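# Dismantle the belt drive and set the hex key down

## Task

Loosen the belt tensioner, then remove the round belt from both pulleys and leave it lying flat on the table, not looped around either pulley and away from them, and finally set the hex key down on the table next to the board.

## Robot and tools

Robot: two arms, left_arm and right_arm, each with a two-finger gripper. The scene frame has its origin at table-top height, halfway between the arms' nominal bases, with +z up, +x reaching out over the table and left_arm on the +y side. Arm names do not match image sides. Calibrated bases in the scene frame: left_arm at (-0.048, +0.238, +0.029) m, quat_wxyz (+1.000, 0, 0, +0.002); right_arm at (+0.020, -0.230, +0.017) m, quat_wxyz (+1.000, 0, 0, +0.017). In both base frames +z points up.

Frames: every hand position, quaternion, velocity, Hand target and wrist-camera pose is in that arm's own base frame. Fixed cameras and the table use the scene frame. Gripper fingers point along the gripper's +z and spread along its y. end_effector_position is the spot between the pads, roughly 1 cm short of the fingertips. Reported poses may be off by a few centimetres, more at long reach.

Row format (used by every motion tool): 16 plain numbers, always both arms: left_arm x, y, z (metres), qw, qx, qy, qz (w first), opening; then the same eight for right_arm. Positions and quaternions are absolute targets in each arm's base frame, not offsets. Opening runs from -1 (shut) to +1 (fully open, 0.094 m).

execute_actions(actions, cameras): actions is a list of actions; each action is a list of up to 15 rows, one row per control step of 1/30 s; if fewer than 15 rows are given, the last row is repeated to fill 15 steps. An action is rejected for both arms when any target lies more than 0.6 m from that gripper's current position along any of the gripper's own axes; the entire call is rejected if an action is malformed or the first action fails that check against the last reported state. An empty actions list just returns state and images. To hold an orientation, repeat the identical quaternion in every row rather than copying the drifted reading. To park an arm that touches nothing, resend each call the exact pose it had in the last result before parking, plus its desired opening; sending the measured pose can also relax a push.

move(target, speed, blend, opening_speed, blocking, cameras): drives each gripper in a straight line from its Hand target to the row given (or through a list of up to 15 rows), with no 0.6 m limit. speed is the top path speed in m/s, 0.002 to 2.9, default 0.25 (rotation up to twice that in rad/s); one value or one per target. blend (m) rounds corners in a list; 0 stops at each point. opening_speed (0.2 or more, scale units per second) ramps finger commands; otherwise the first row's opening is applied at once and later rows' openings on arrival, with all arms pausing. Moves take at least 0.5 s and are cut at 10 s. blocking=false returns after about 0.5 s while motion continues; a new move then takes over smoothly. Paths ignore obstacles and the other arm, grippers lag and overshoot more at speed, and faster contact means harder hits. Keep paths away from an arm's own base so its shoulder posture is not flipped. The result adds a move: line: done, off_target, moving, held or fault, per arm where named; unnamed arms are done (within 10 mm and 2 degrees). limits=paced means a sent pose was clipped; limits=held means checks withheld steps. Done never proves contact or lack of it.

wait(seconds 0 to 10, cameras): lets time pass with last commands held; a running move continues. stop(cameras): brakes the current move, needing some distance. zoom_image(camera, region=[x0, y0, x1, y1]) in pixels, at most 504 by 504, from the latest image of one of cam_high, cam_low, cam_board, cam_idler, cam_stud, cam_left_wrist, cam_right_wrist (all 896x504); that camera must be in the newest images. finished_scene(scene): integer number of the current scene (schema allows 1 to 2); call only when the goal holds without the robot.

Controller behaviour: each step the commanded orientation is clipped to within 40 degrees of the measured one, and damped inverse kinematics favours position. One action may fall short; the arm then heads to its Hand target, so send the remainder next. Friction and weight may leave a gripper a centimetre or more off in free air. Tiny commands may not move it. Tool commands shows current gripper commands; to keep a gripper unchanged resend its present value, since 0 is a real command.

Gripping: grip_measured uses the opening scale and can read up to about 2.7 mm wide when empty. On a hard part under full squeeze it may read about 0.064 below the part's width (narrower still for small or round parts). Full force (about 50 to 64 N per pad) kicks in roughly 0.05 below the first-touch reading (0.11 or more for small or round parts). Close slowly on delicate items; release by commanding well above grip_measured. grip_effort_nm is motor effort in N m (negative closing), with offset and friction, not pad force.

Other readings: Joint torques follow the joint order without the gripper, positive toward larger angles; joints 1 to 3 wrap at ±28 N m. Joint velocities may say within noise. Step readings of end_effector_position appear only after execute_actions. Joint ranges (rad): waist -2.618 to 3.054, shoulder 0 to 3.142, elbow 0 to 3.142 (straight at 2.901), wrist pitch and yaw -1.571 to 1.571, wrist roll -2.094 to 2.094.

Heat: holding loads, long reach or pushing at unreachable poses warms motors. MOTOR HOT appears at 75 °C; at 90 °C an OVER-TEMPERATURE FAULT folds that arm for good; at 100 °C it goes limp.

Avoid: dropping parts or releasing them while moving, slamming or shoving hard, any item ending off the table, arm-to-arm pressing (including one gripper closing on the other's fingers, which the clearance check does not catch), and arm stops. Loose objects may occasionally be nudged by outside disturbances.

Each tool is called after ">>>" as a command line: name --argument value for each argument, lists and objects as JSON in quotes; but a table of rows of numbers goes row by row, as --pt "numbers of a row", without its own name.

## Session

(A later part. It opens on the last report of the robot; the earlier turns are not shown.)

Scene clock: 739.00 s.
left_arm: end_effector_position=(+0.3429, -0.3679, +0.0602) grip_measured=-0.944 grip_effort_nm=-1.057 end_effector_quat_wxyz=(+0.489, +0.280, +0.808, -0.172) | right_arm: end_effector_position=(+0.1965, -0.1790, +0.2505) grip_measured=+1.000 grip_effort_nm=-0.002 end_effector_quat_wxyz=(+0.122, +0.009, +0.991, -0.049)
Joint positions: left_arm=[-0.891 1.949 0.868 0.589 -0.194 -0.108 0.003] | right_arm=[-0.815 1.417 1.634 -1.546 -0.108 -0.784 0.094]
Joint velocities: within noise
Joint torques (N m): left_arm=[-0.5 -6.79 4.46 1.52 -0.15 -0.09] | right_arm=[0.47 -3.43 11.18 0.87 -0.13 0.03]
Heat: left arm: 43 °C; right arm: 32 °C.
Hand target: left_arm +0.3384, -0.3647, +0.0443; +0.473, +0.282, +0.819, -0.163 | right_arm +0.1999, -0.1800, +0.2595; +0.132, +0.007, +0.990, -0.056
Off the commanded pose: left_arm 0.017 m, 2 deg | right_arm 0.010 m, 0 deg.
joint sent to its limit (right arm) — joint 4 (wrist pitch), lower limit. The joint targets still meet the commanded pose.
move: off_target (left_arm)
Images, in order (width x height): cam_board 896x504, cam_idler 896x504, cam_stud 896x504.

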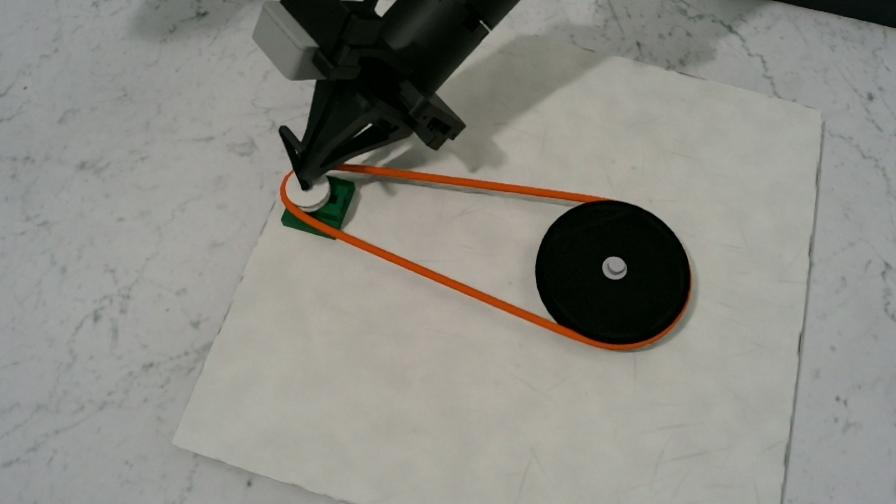

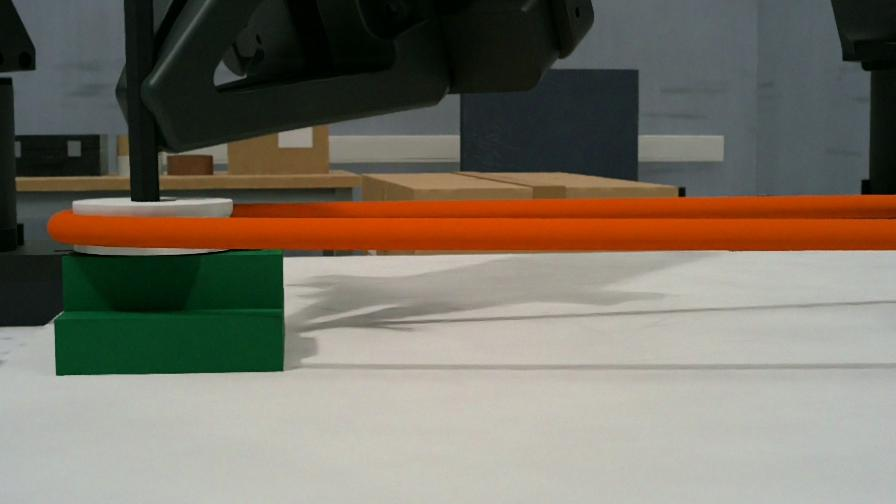

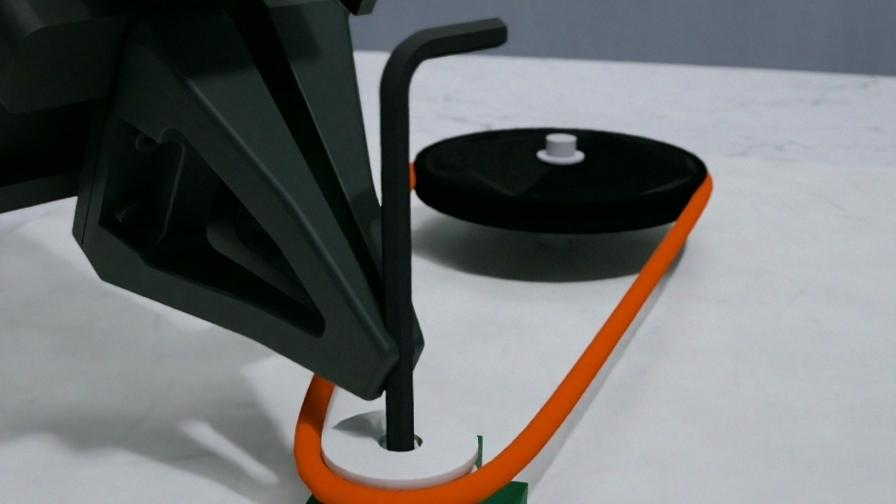

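>>> move --pt "0.3386 -0.3610 0.044 0.4635 0.3244 0.803 -0.1873 -1 0.2 -0.18 0.26 0.124 0.006 0.991 -0.048 1" --pt "0.3386 -0.3610 0.044 0.4525 0.3635 0.784 -0.2099 -1 0.2 -0.18 0.26 0.124 0.006 0.991 -0.048 1" --speed 0.06 --cameras '["cam_board","cam_idler","cam_stud"]'

>>> zoom_image --camera "cam_stud" --region '[340, 370, 460, 470]'

>>> zoom_image --camera "cam_board" --region '[240, 130, 400, 250]'

Scene clock: 750.60 s.
left_arm: end_effector_position=(+0.3450, -0.3673, +0.0602) grip_measured=-0.944 grip_effort_nm=-1.057 end_effector_quat_wxyz=(+0.474, +0.354, +0.776, -0.217) | right_arm: end_effector_position=(+0.1965, -0.1790, +0.2505) grip_measured=+1.000 grip_effort_nm=0.002 end_effector_quat_wxyz=(+0.122, +0.009, +0.991, -0.049)
Joint positions: left_arm=[-0.801 1.949 0.854 0.621 0.049 0.024 0.003] | right_arm=[-0.815 1.417 1.634 -1.546 -0.108 -0.784 0.094]
Joint velocities: within noise
Joint torques (N m): left_arm=[0.24 -8.08 3.81 1.47 0.13 0.09] | right_arm=[0.5 -3.44 11.08 0.86 -0.14 0.02]
Heat: left arm: 42 °C; right arm: 32 °C.
Hand target: left_arm +0.3386, -0.3609, +0.0443; +0.454, +0.364, +0.786, -0.211 | right_arm +0.1999, -0.1800, +0.2595; +0.132, +0.007, +0.990, -0.056
Off the commanded pose: left_arm 0.019 m, 3 deg | right_arm 0.010 m, 0 deg.
joint sent to its limit (right arm) — joint 4 (wrist pitch), lower limit. The joint targets still meet the commanded pose.
move: off_target (left_arm)
Images, in order (width x height): cam_board 896x504, cam_idler 896x504, cam_stud 896x504.

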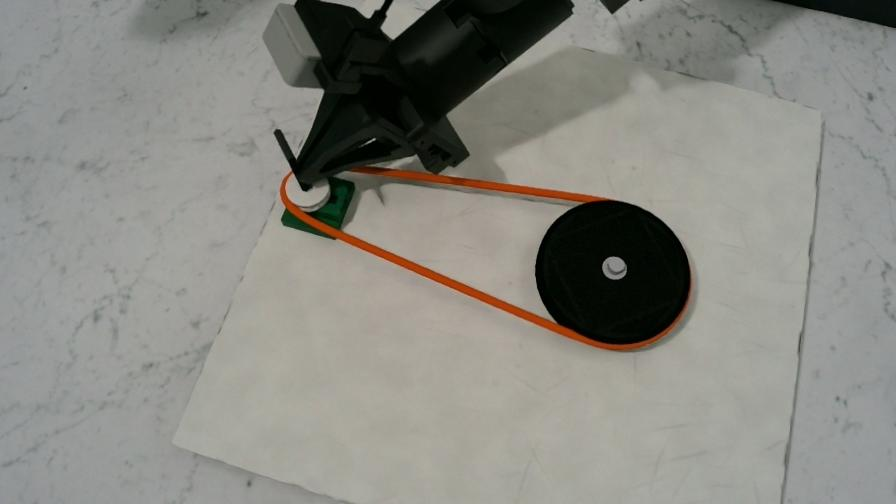

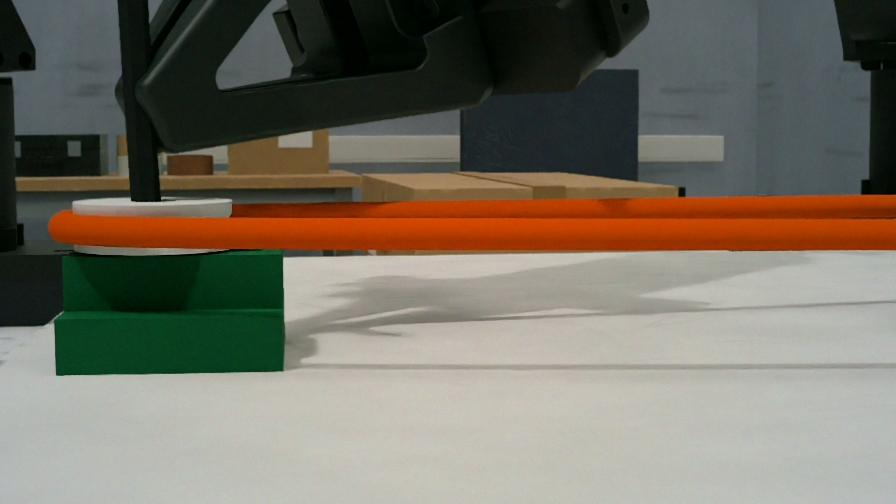

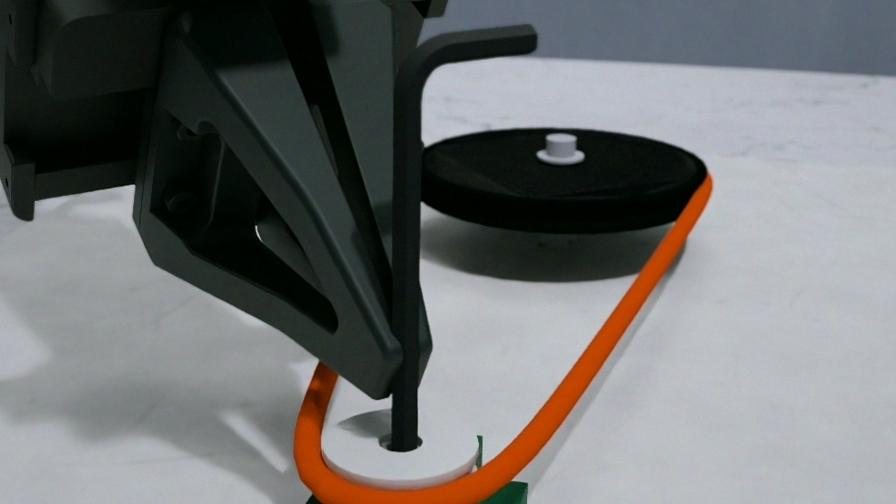

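Scaled by 4.200 from the camera's 896x504 image, which has a finer 1280x720 frame.

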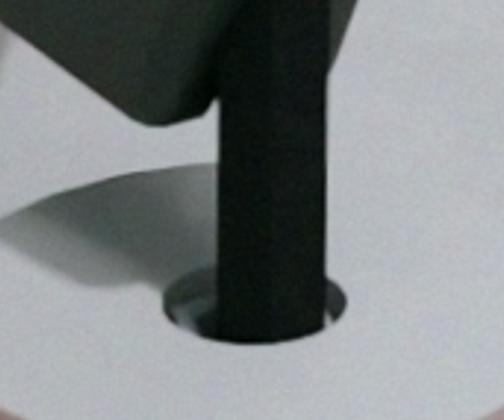

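Scaled by 3.150 from the camera's 896x504 image, which has a finer 1280x720 frame.

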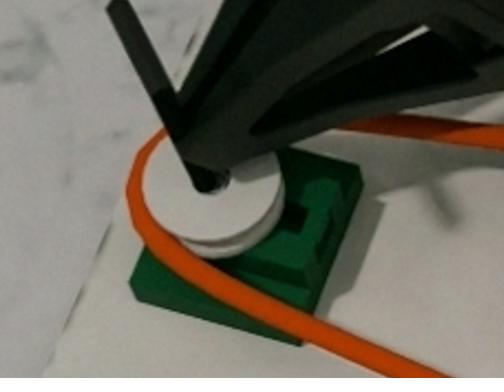

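>>> move --pt "0.3395 -0.364 0.060 0.4635 0.3244 0.803 -0.1873 -1 0.2 -0.18 0.26 0.124 0.006 0.991 -0.048 1" --pt "0.3435 -0.365 0.049 0.4635 0.3244 0.803 -0.1873 -1 0.2 -0.18 0.26 0.124 0.006 0.991 -0.048 1" --pt "0.3395 -0.361 0.049 0.4635 0.3244 0.803 -0.1873 -1 0.2 -0.18 0.26 0.124 0.006 0.991 -0.048 1" --pt "0.3345 -0.365 0.048 0.4635 0.3244 0.803 -0.1873 -1 0.2 -0.18 0.26 0.124 0.006 0.991 -0.048 1" --pt "0.3395 -0.370 0.048 0.4635 0.3244 0.803 -0.1873 -1 0.2 -0.18 0.26 0.124 0.006 0.991 -0.048 1" --pt "0.3435 -0.366 0.048 0.4635 0.3244 0.803 -0.1873 -1 0.2 -0.18 0.26 0.124 0.006 0.991 -0.048 1" --pt "0.339 -0.362 0.048 0.4635 0.3244 0.803 -0.1873 -1 0.2 -0.18 0.26 0.124 0.006 0.991 -0.048 1" --speed 0.015 --cameras '["cam_idler","cam_stud"]'

>>> zoom_image --camera "cam_stud" --region '[340, 370, 460, 470]'

Scene clock: 773.07 s.
left_arm: end_effector_position=(+0.3428, -0.3661, +0.0601) grip_measured=-0.944 grip_effort_nm=-1.057 end_effector_quat_wxyz=(+0.480, +0.320, +0.795, -0.190) | right_arm: end_effector_position=(+0.1965, -0.1790, +0.2505) grip_measured=+1.000 grip_effort_nm=0.002 end_effector_quat_wxyz=(+0.122, +0.009, +0.991, -0.049)
Joint positions: left_arm=[-0.848 1.938 0.854 0.596 -0.078 -0.036 0.003] | right_arm=[-0.815 1.417 1.634 -1.546 -0.108 -0.784 0.094]
Joint velocities: within noise
Joint torques (N m): left_arm=[0.23 -7.47 4.55 1.51 0.09 -0.02] | right_arm=[0.47 -3.41 11.19 0.85 -0.14 0.03]
Heat: left arm: 42 °C; right arm: 32 °C.
Hand target: left_arm +0.3389, -0.3619, +0.0483; +0.464, +0.324, +0.803, -0.187 | right_arm +0.1999, -0.1800, +0.2595; +0.132, +0.007, +0.990, -0.056
Off the commanded pose: left_arm 0.013 m, 2 deg | right_arm 0.010 m, 0 deg.
joint sent to its limit (right arm) — joint 4 (wrist pitch), lower limit. The joint targets still meet the commanded pose.
move: off_target (left_arm)
Images, in order (width x height): cam_idler 896x504, cam_stud 896x504.

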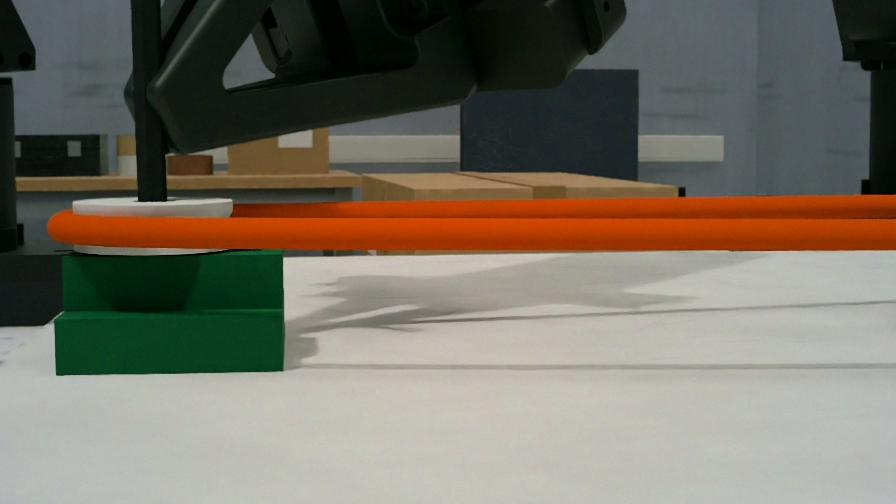

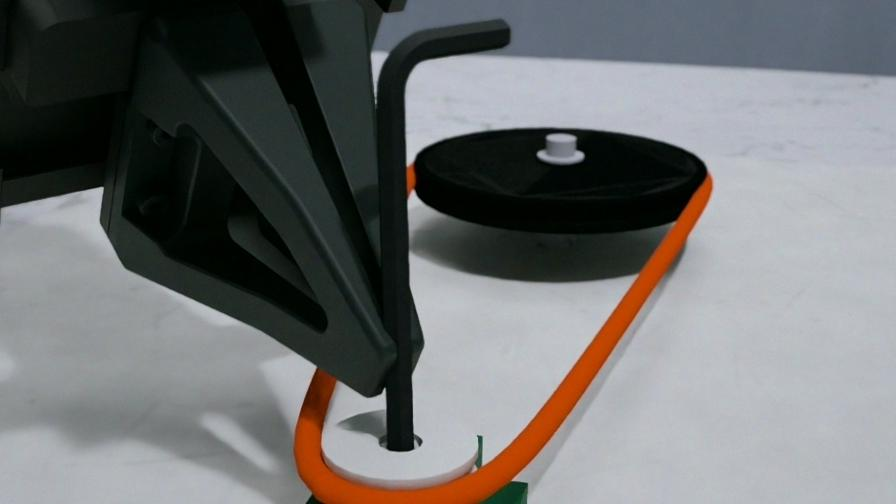

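Scaled by 4.200 from the camera's 896x504 image, which has a finer 1280x720 frame.

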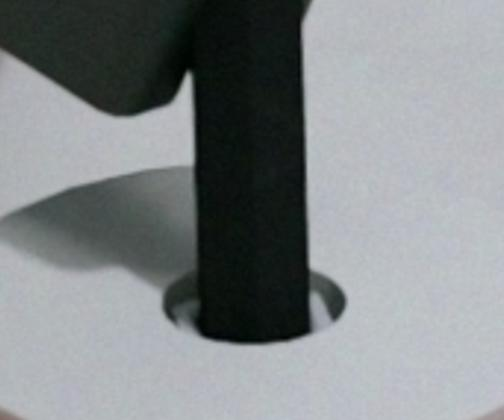

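>>> move --pt "0.339 -0.3625 0.045 0.4525 0.3635 0.784 -0.2099 -1 0.2 -0.18 0.26 0.124 0.006 0.991 -0.048 1" --speed 0.06 --cameras '["cam_idler","cam_stud"]'

>>> zoom_image --camera "cam_stud" --region '[340, 370, 460, 470]'

Scene clock: 782.37 s.
left_arm: end_effector_position=(+0.3436, -0.3660, +0.0605) grip_measured=-0.944 grip_effort_nm=-1.057 end_effector_quat_wxyz=(+0.470, +0.354, +0.780, -0.214) | right_arm: end_effector_position=(+0.1965, -0.1790, +0.2505) grip_measured=+1.000 grip_effort_nm=-0.007 end_effector_quat_wxyz=(+0.122, +0.009, +0.991, -0.049)
Joint positions: left_arm=[-0.803 1.938 0.854 0.599 0.044 0.023 0.003] | right_arm=[-0.815 1.417 1.634 -1.546 -0.108 -0.784 0.094]
Joint velocities: within noise
Joint torques (N m): left_arm=[0.12 -6.95 4.16 1.57 0.2 0.07] | right_arm=[0.5 -3.48 11.18 0.86 -0.14 0.02]
Heat: left arm: 43 °C; right arm: 32 °C.
Hand target: left_arm +0.3388, -0.3623, +0.0454; +0.454, +0.364, +0.786, -0.211 | right_arm +0.1999, -0.1800, +0.2595; +0.132, +0.007, +0.990, -0.056
Off the commanded pose: left_arm 0.017 m, 2 deg | right_arm 0.010 m, 0 deg.
joint sent to its limit (right arm) — joint 4 (wrist pitch), lower limit. The joint targets still meet the commanded pose.
move: off_target (left_arm)
Images, in order (width x height): cam_idler 896x504, cam_stud 896x504.

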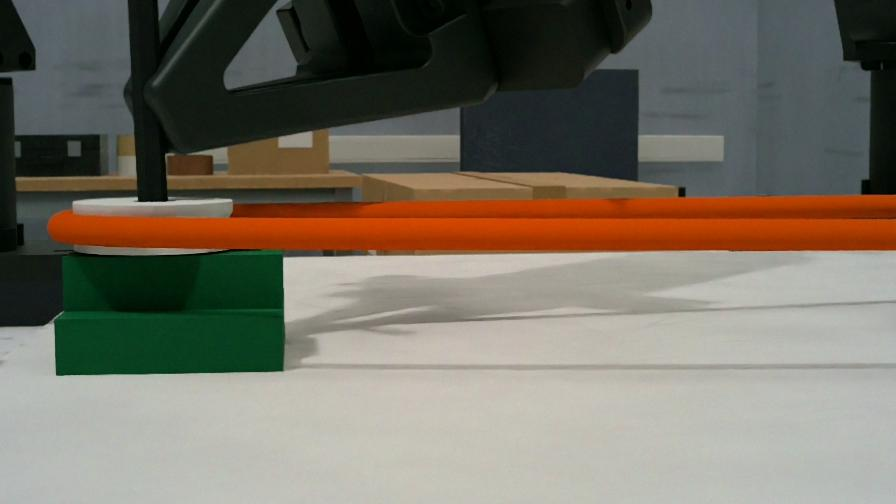

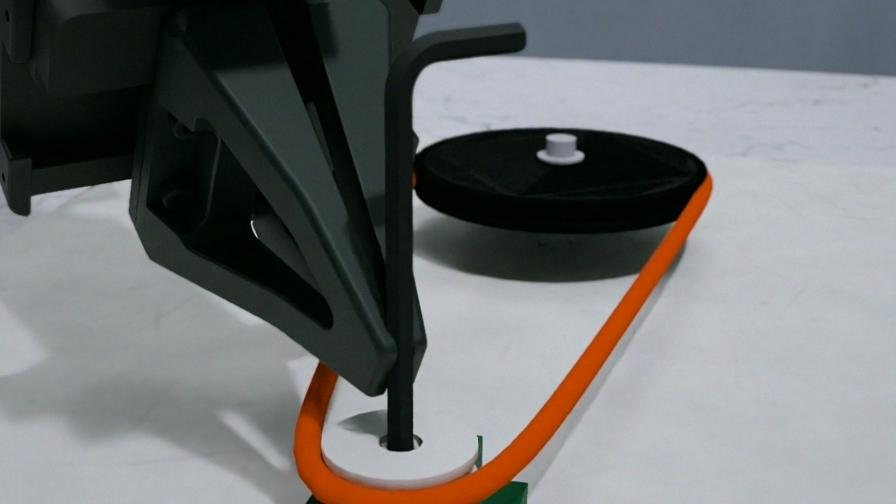

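Scaled by 4.200 from the camera's 896x504 image, which has a finer 1280x720 frame.

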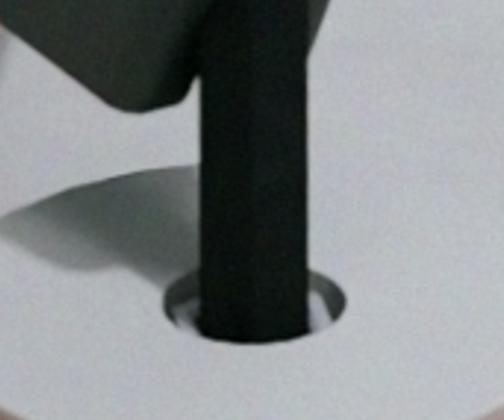

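>>> move --pt "0.339 -0.3625 0.043 0.479 0.256 0.829 -0.148 -1 0.2 -0.18 0.26 0.124 0.006 0.991 -0.048 1" --speed 0.06 --cameras '["cam_idler","cam_stud"]'

>>> zoom_image --camera "cam_stud" --region '[340, 370, 460, 470]'

>>> zoom_image --camera "cam_idler" --region '[40, 100, 340, 270]'

Scene clock: 792.33 s.
left_arm: end_effector_position=(+0.3408, -0.3655, +0.0575) grip_measured=-0.944 grip_effort_nm=-1.057 end_effector_quat_wxyz=(+0.495, +0.255, +0.814, -0.165) | right_arm: end_effector_position=(+0.1965, -0.1790, +0.2505) grip_measured=+1.000 grip_effort_nm=-0.007 end_effector_quat_wxyz=(+0.122, +0.009, +0.991, -0.049)
Joint positions: left_arm=[-0.912 1.956 0.854 0.613 -0.254 -0.152 0.003] | right_arm=[-0.815 1.417 1.634 -1.546 -0.108 -0.784 0.094]
Joint velocities: within noise
Joint torques (N m): left_arm=[-0.42 -7.25 5.83 1.22 -0.39 -0.12] | right_arm=[0.46 -3.4 11.14 0.87 -0.13 0.03]
Heat: left arm: 43 °C; right arm: 32 °C.
Hand target: left_arm +0.3387, -0.3622, +0.0434; +0.479, +0.256, +0.827, -0.148 | right_arm +0.1999, -0.1800, +0.2595; +0.132, +0.007, +0.990, -0.056
Off the commanded pose: left_arm 0.015 m, 3 deg | right_arm 0.010 m, 0 deg.
joint sent to its limit (right arm) — joint 4 (wrist pitch), lower limit. The joint targets still meet the commanded pose.
move: off_target (left_arm)
Images, in order (width x height): cam_idler 896x504, cam_stud 896x504.

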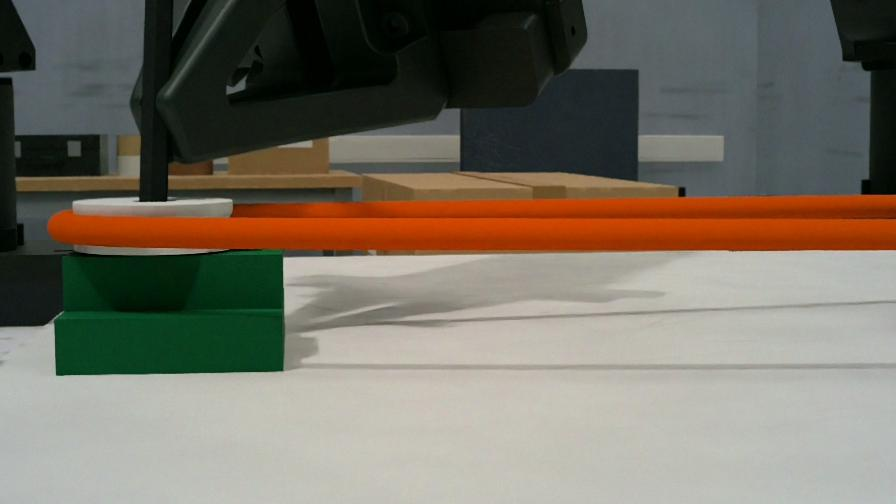

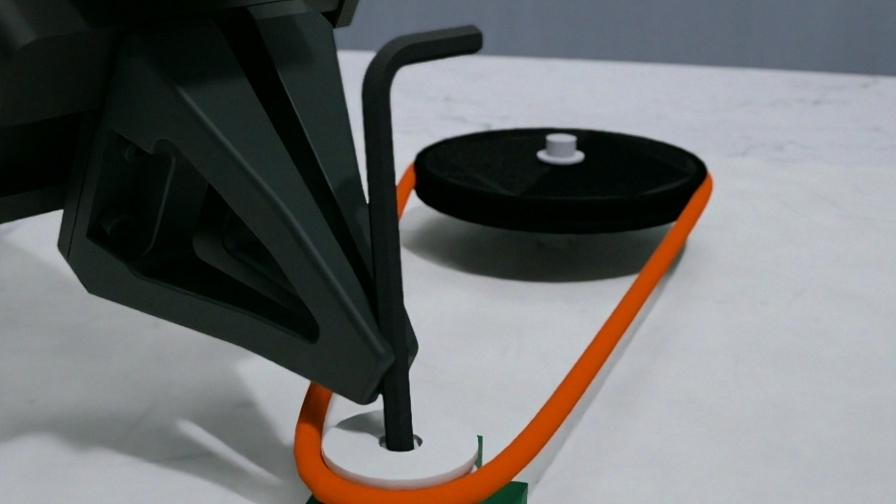

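Scaled by 4.200 from the camera's 896x504 image, which has a finer 1280x720 frame.

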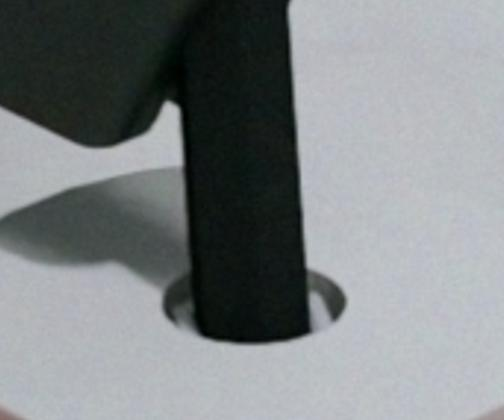

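Scaled by 1.680 from the camera's 896x504 image, which has a finer 1280x720 frame.

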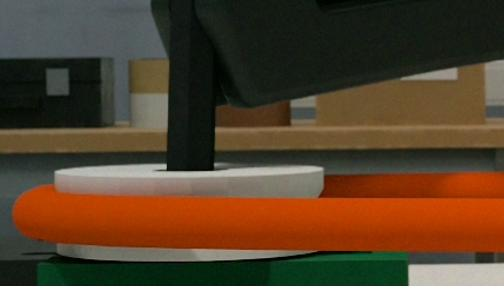

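>>> move --pt "0.342 -0.3665 0.048 0.4935 0.145 0.854 -0.084 -1 0.2 -0.18 0.26 0.124 0.006 0.991 -0.048 1" --pt "0.342 -0.369 0.048 0.5 0 0.866 0 -1 0.2 -0.18 0.26 0.124 0.006 0.991 -0.048 1" --speed 0.15

>>> zoom_image --camera "cam_stud" --region '[340, 370, 460, 470]'

Scene clock: 803.17 s.
left_arm: end_effector_position=(+0.3419, -0.3699, +0.0566) grip_measured=-0.948 grip_effort_nm=-1.057 end_effector_quat_wxyz=(+0.506, -0.001, +0.862, -0.015) | right_arm: end_effector_position=(+0.1965, -0.1790, +0.2505) grip_measured=+1.000 grip_effort_nm=-0.002 end_effector_quat_wxyz=(+0.122, +0.009, +0.991, -0.049)
Joint positions: left_arm=[-1.102 2.126 1.267 -0.004 -0.875 -0.761 0.002] | right_arm=[-0.815 1.417 1.634 -1.546 -0.108 -0.784 0.094]
Joint velocities: within noise
Joint torques (N m): left_arm=[-0.05 -8.01 7.1 0.85 -0.51 -0.13] | right_arm=[0.53 -3.4 11.19 0.87 -0.14 0.01]
Heat: left arm: 41 °C; right arm: 32 °C.
Hand target: left_arm +0.3418, -0.3688, +0.0480; +0.501, +0.001, +0.866, +0.000 | right_arm +0.1999, -0.1800, +0.2595; +0.132, +0.007, +0.990, -0.056
Off the commanded pose: left_arm 0.009 m, 2 deg | right_arm 0.010 m, 0 deg.
joint sent to its limit (right arm) — joint 4 (wrist pitch), lower limit. The joint targets still meet the commanded pose.
move: done

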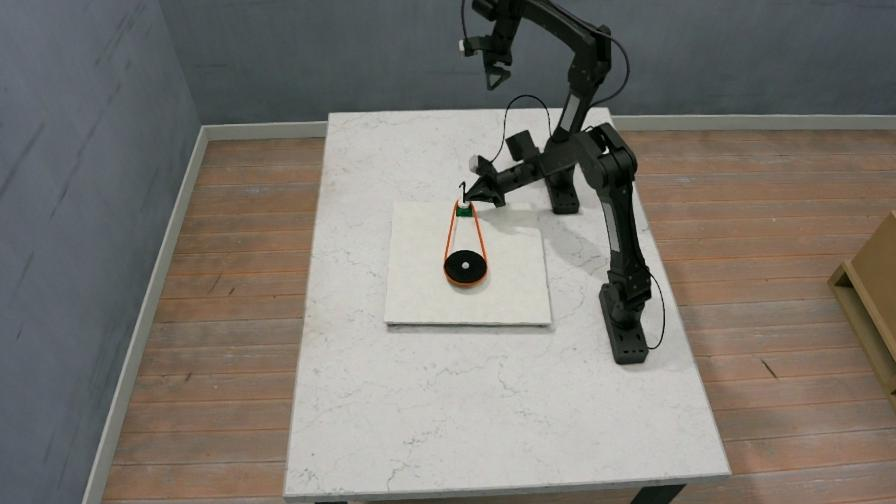

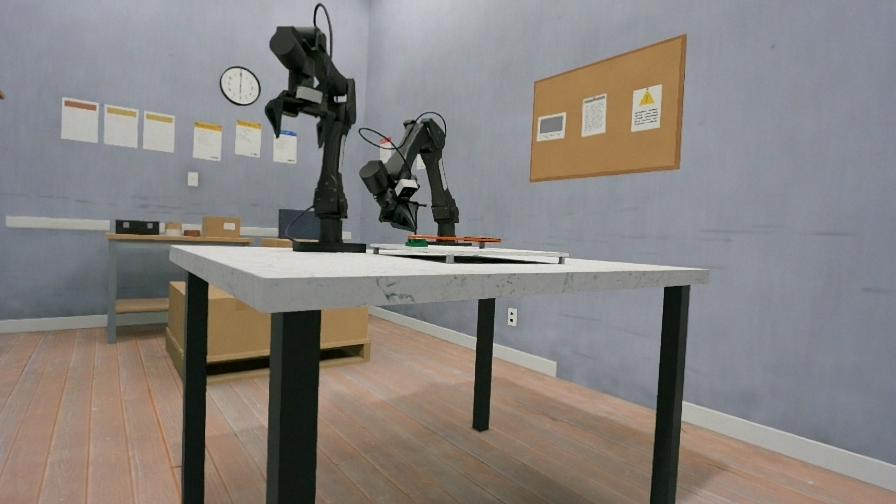

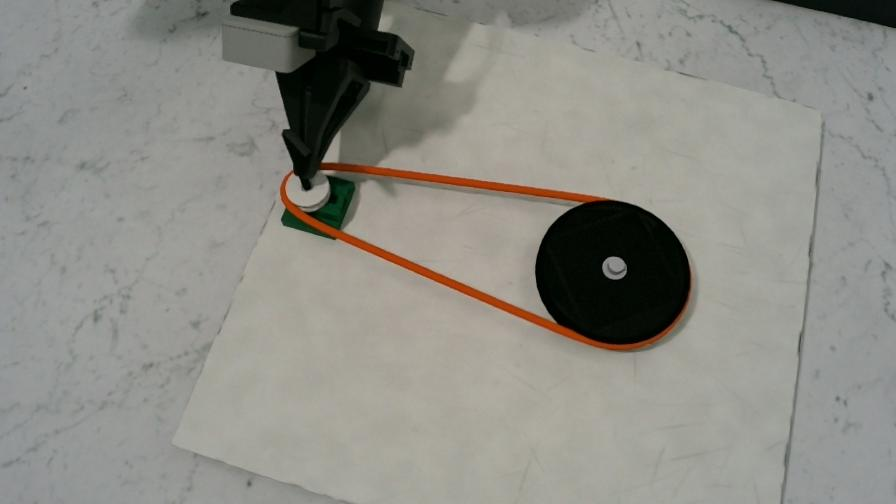

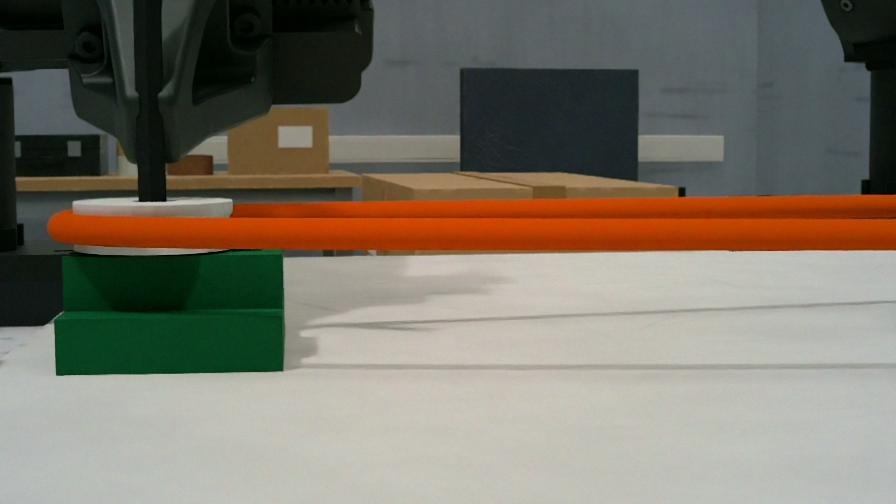

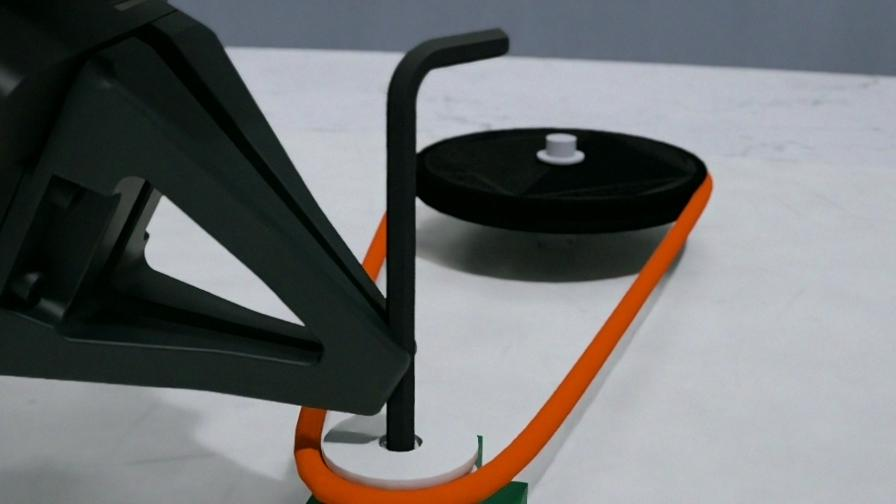

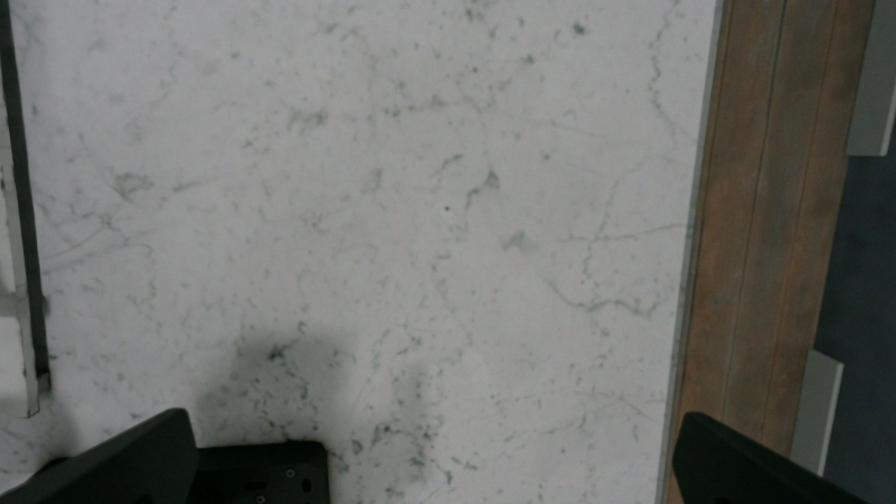

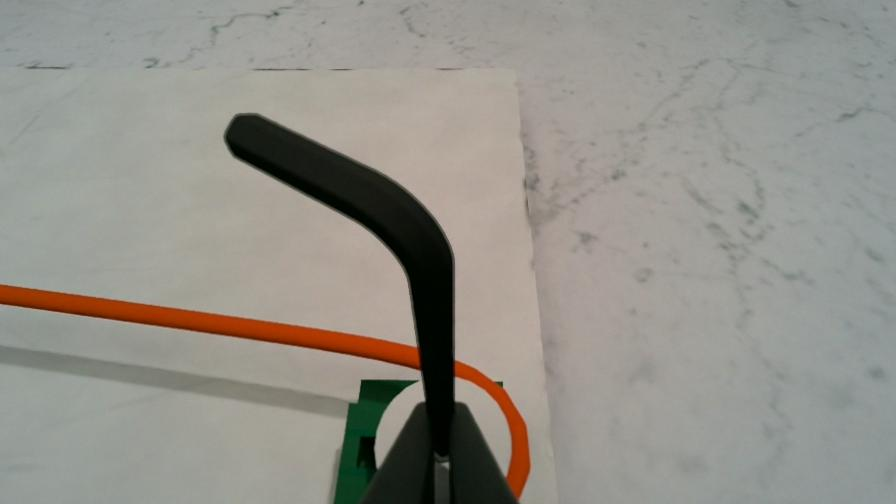

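Scaled by 4.200 from the camera's 896x504 image, which has a finer 1280x720 frame.

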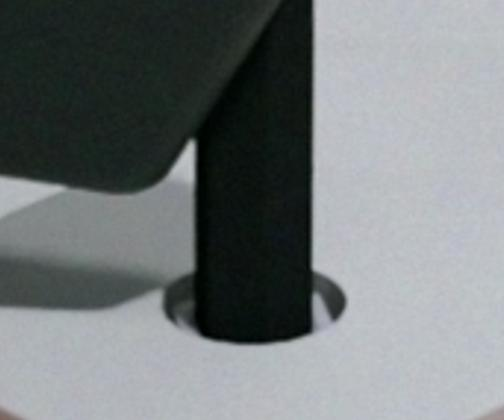

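>>> move --pt "0.342 -0.371 0.046 0.483 -0.224 0.837 0.1295 -1 0.2 -0.18 0.26 0.124 0.006 0.991 -0.048 1" --speed 0.15 --cameras '["cam_board","cam_idler","cam_stud","cam_right_wrist"]'

>>> zoom_image --camera "cam_stud" --region '[340, 370, 460, 470]'

Scene clock: 824.20 s.
left_arm: end_effector_position=(+0.3422, -0.3710, +0.0563) grip_measured=-0.949 grip_effort_nm=-1.053 end_effector_quat_wxyz=(+0.492, -0.217, +0.834, +0.124) | right_arm: end_effector_position=(+0.1965, -0.1790, +0.2505) grip_measured=+1.000 grip_effort_nm=-0.002 end_effector_quat_wxyz=(+0.122, +0.009, +0.991, -0.049)
Joint positions: left_arm=[-1.141 2.633 2.254 -1.321 -1.059 -1.726 0.002] | right_arm=[-0.815 1.417 1.634 -1.546 -0.108 -0.784 0.094]
Joint velocities: within noise
Joint torques (N m): left_arm=[0.44 -10.65 7.2 -0.18 -0.34 -0.21] | right_arm=[0.46 -3.49 11.11 0.86 -0.14 0.02]
Heat: left arm: 39 °C; right arm: 32 °C.
Hand target: left_arm +0.3418, -0.3708, +0.0462; +0.483, -0.223, +0.837, +0.128 | right_arm +0.1999, -0.1800, +0.2595; +0.132, +0.007, +0.990, -0.056
Off the commanded pose: left_arm 0.010 m, 1 deg | right_arm 0.010 m, 0 deg.
joint sent to its limit (right arm) — joint 4 (wrist pitch), lower limit. The joint targets still meet the commanded pose.
move: done
Images, in order (width x height): cam_board 896x504, cam_idler 896x504, cam_stud 896x504, cam_right_wrist 896x504.

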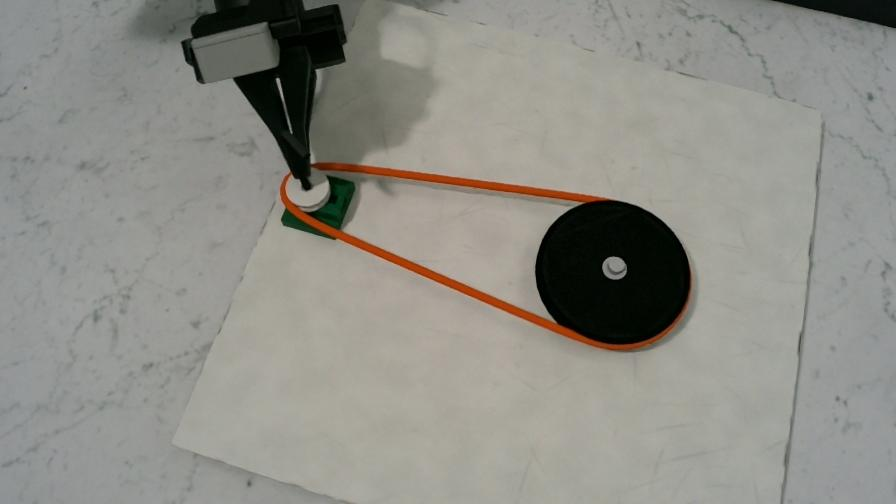

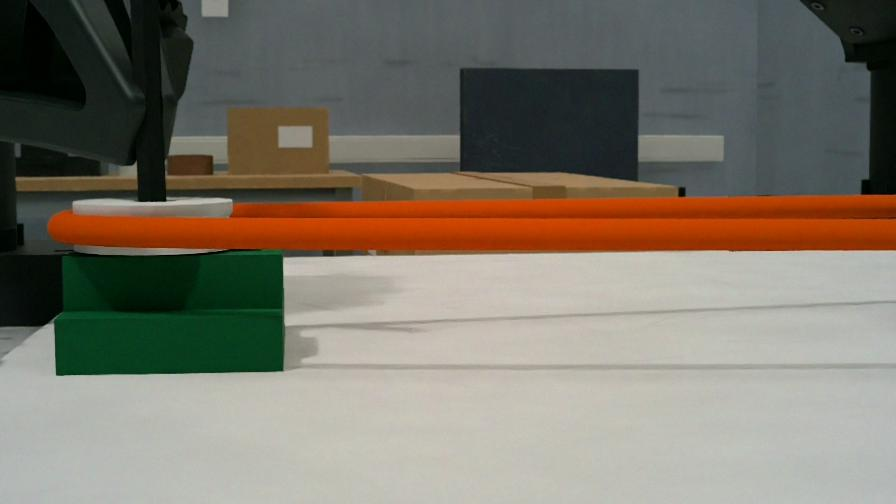

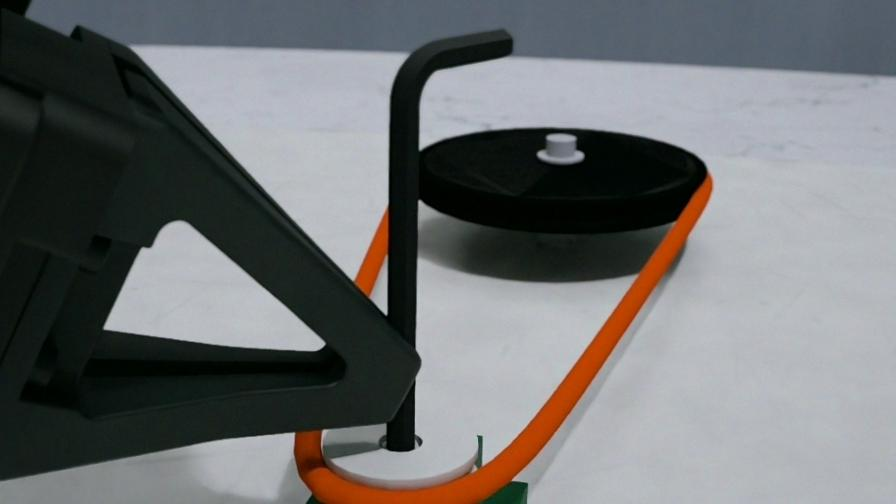

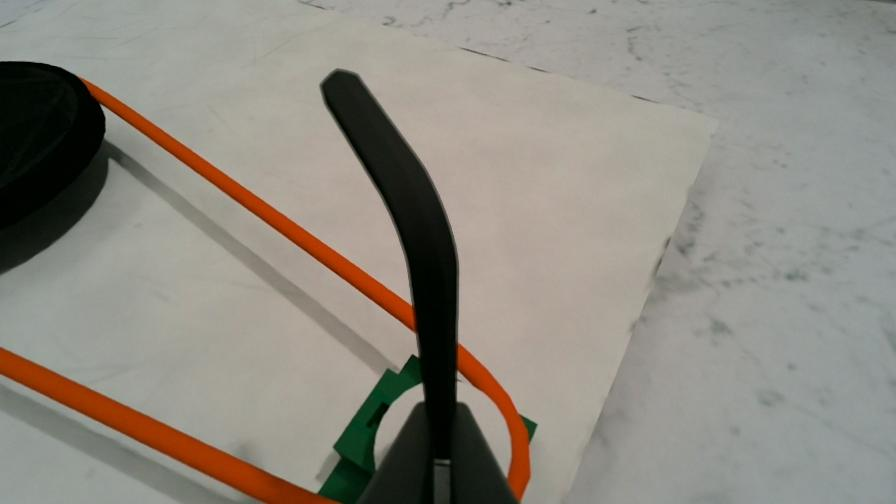

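Scaled by 4.200 from the camera's 896x504 image, which has a finer 1280x720 frame.

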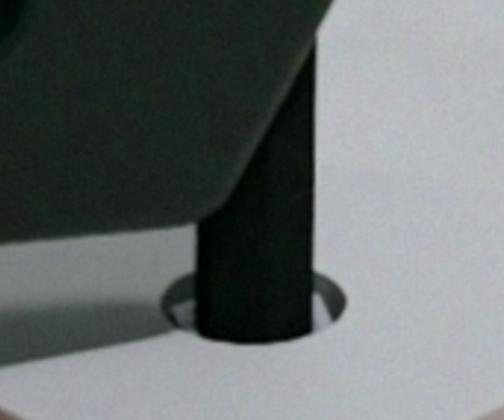

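>>> move --pt "0.342 -0.371 0.030 0.483 -0.224 0.837 0.1295 -1 0.2 -0.18 0.26 0.124 0.006 0.991 -0.048 1" --speed 0.05 --cameras '["cam_idler","cam_stud"]'

Scene clock: 866.23 s.
left_arm: end_effector_position=(+0.3424, -0.3710, +0.0554) grip_measured=-0.949 grip_effort_nm=-1.062 end_effector_quat_wxyz=(+0.496, -0.217, +0.831, +0.125) | right_arm: end_effector_position=(+0.1965, -0.1790, +0.2505) grip_measured=+1.000 grip_effort_nm=-0.002 end_effector_quat_wxyz=(+0.122, +0.009, +0.991, -0.049)
Joint positions: left_arm=[-1.142 2.638 2.254 -1.321 -1.07 -1.733 0.002] | right_arm=[-0.815 1.417 1.634 -1.546 -0.108 -0.784 0.094]
Joint velocities: within noise
Joint torques (N m): left_arm=[0.28 -9.2 5.05 0.21 -0.24 -0.19] | right_arm=[0.43 -3.45 11.14 0.87 -0.14 0.04]
Heat: left arm: 35 °C; right arm: 32 °C.
Hand target: left_arm +0.3412, -0.3701, +0.0306; +0.483, -0.224, +0.837, +0.130 | right_arm +0.1999, -0.1800, +0.2595; +0.132, +0.007, +0.990, -0.056
Off the commanded pose: left_arm 0.025 m, 2 deg | right_arm 0.010 m, 0 deg.
joint sent to its limit (right arm) — joint 4 (wrist pitch), lower limit. The joint targets still meet the commanded pose.
move: off_target (left_arm)
Images, in order (width x height): cam_idler 896x504, cam_stud 896x504.

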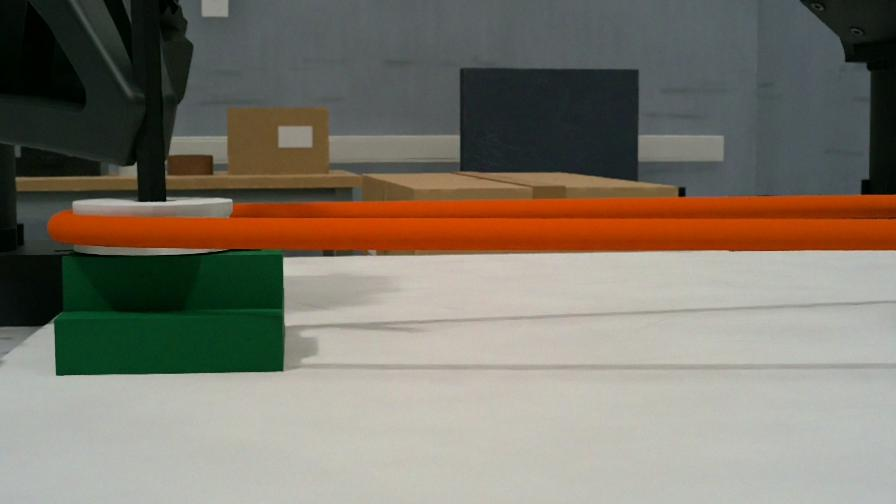

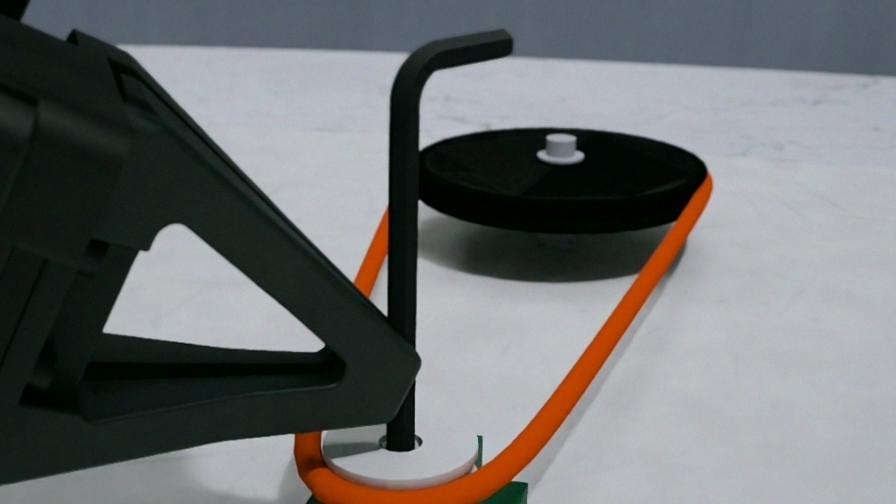

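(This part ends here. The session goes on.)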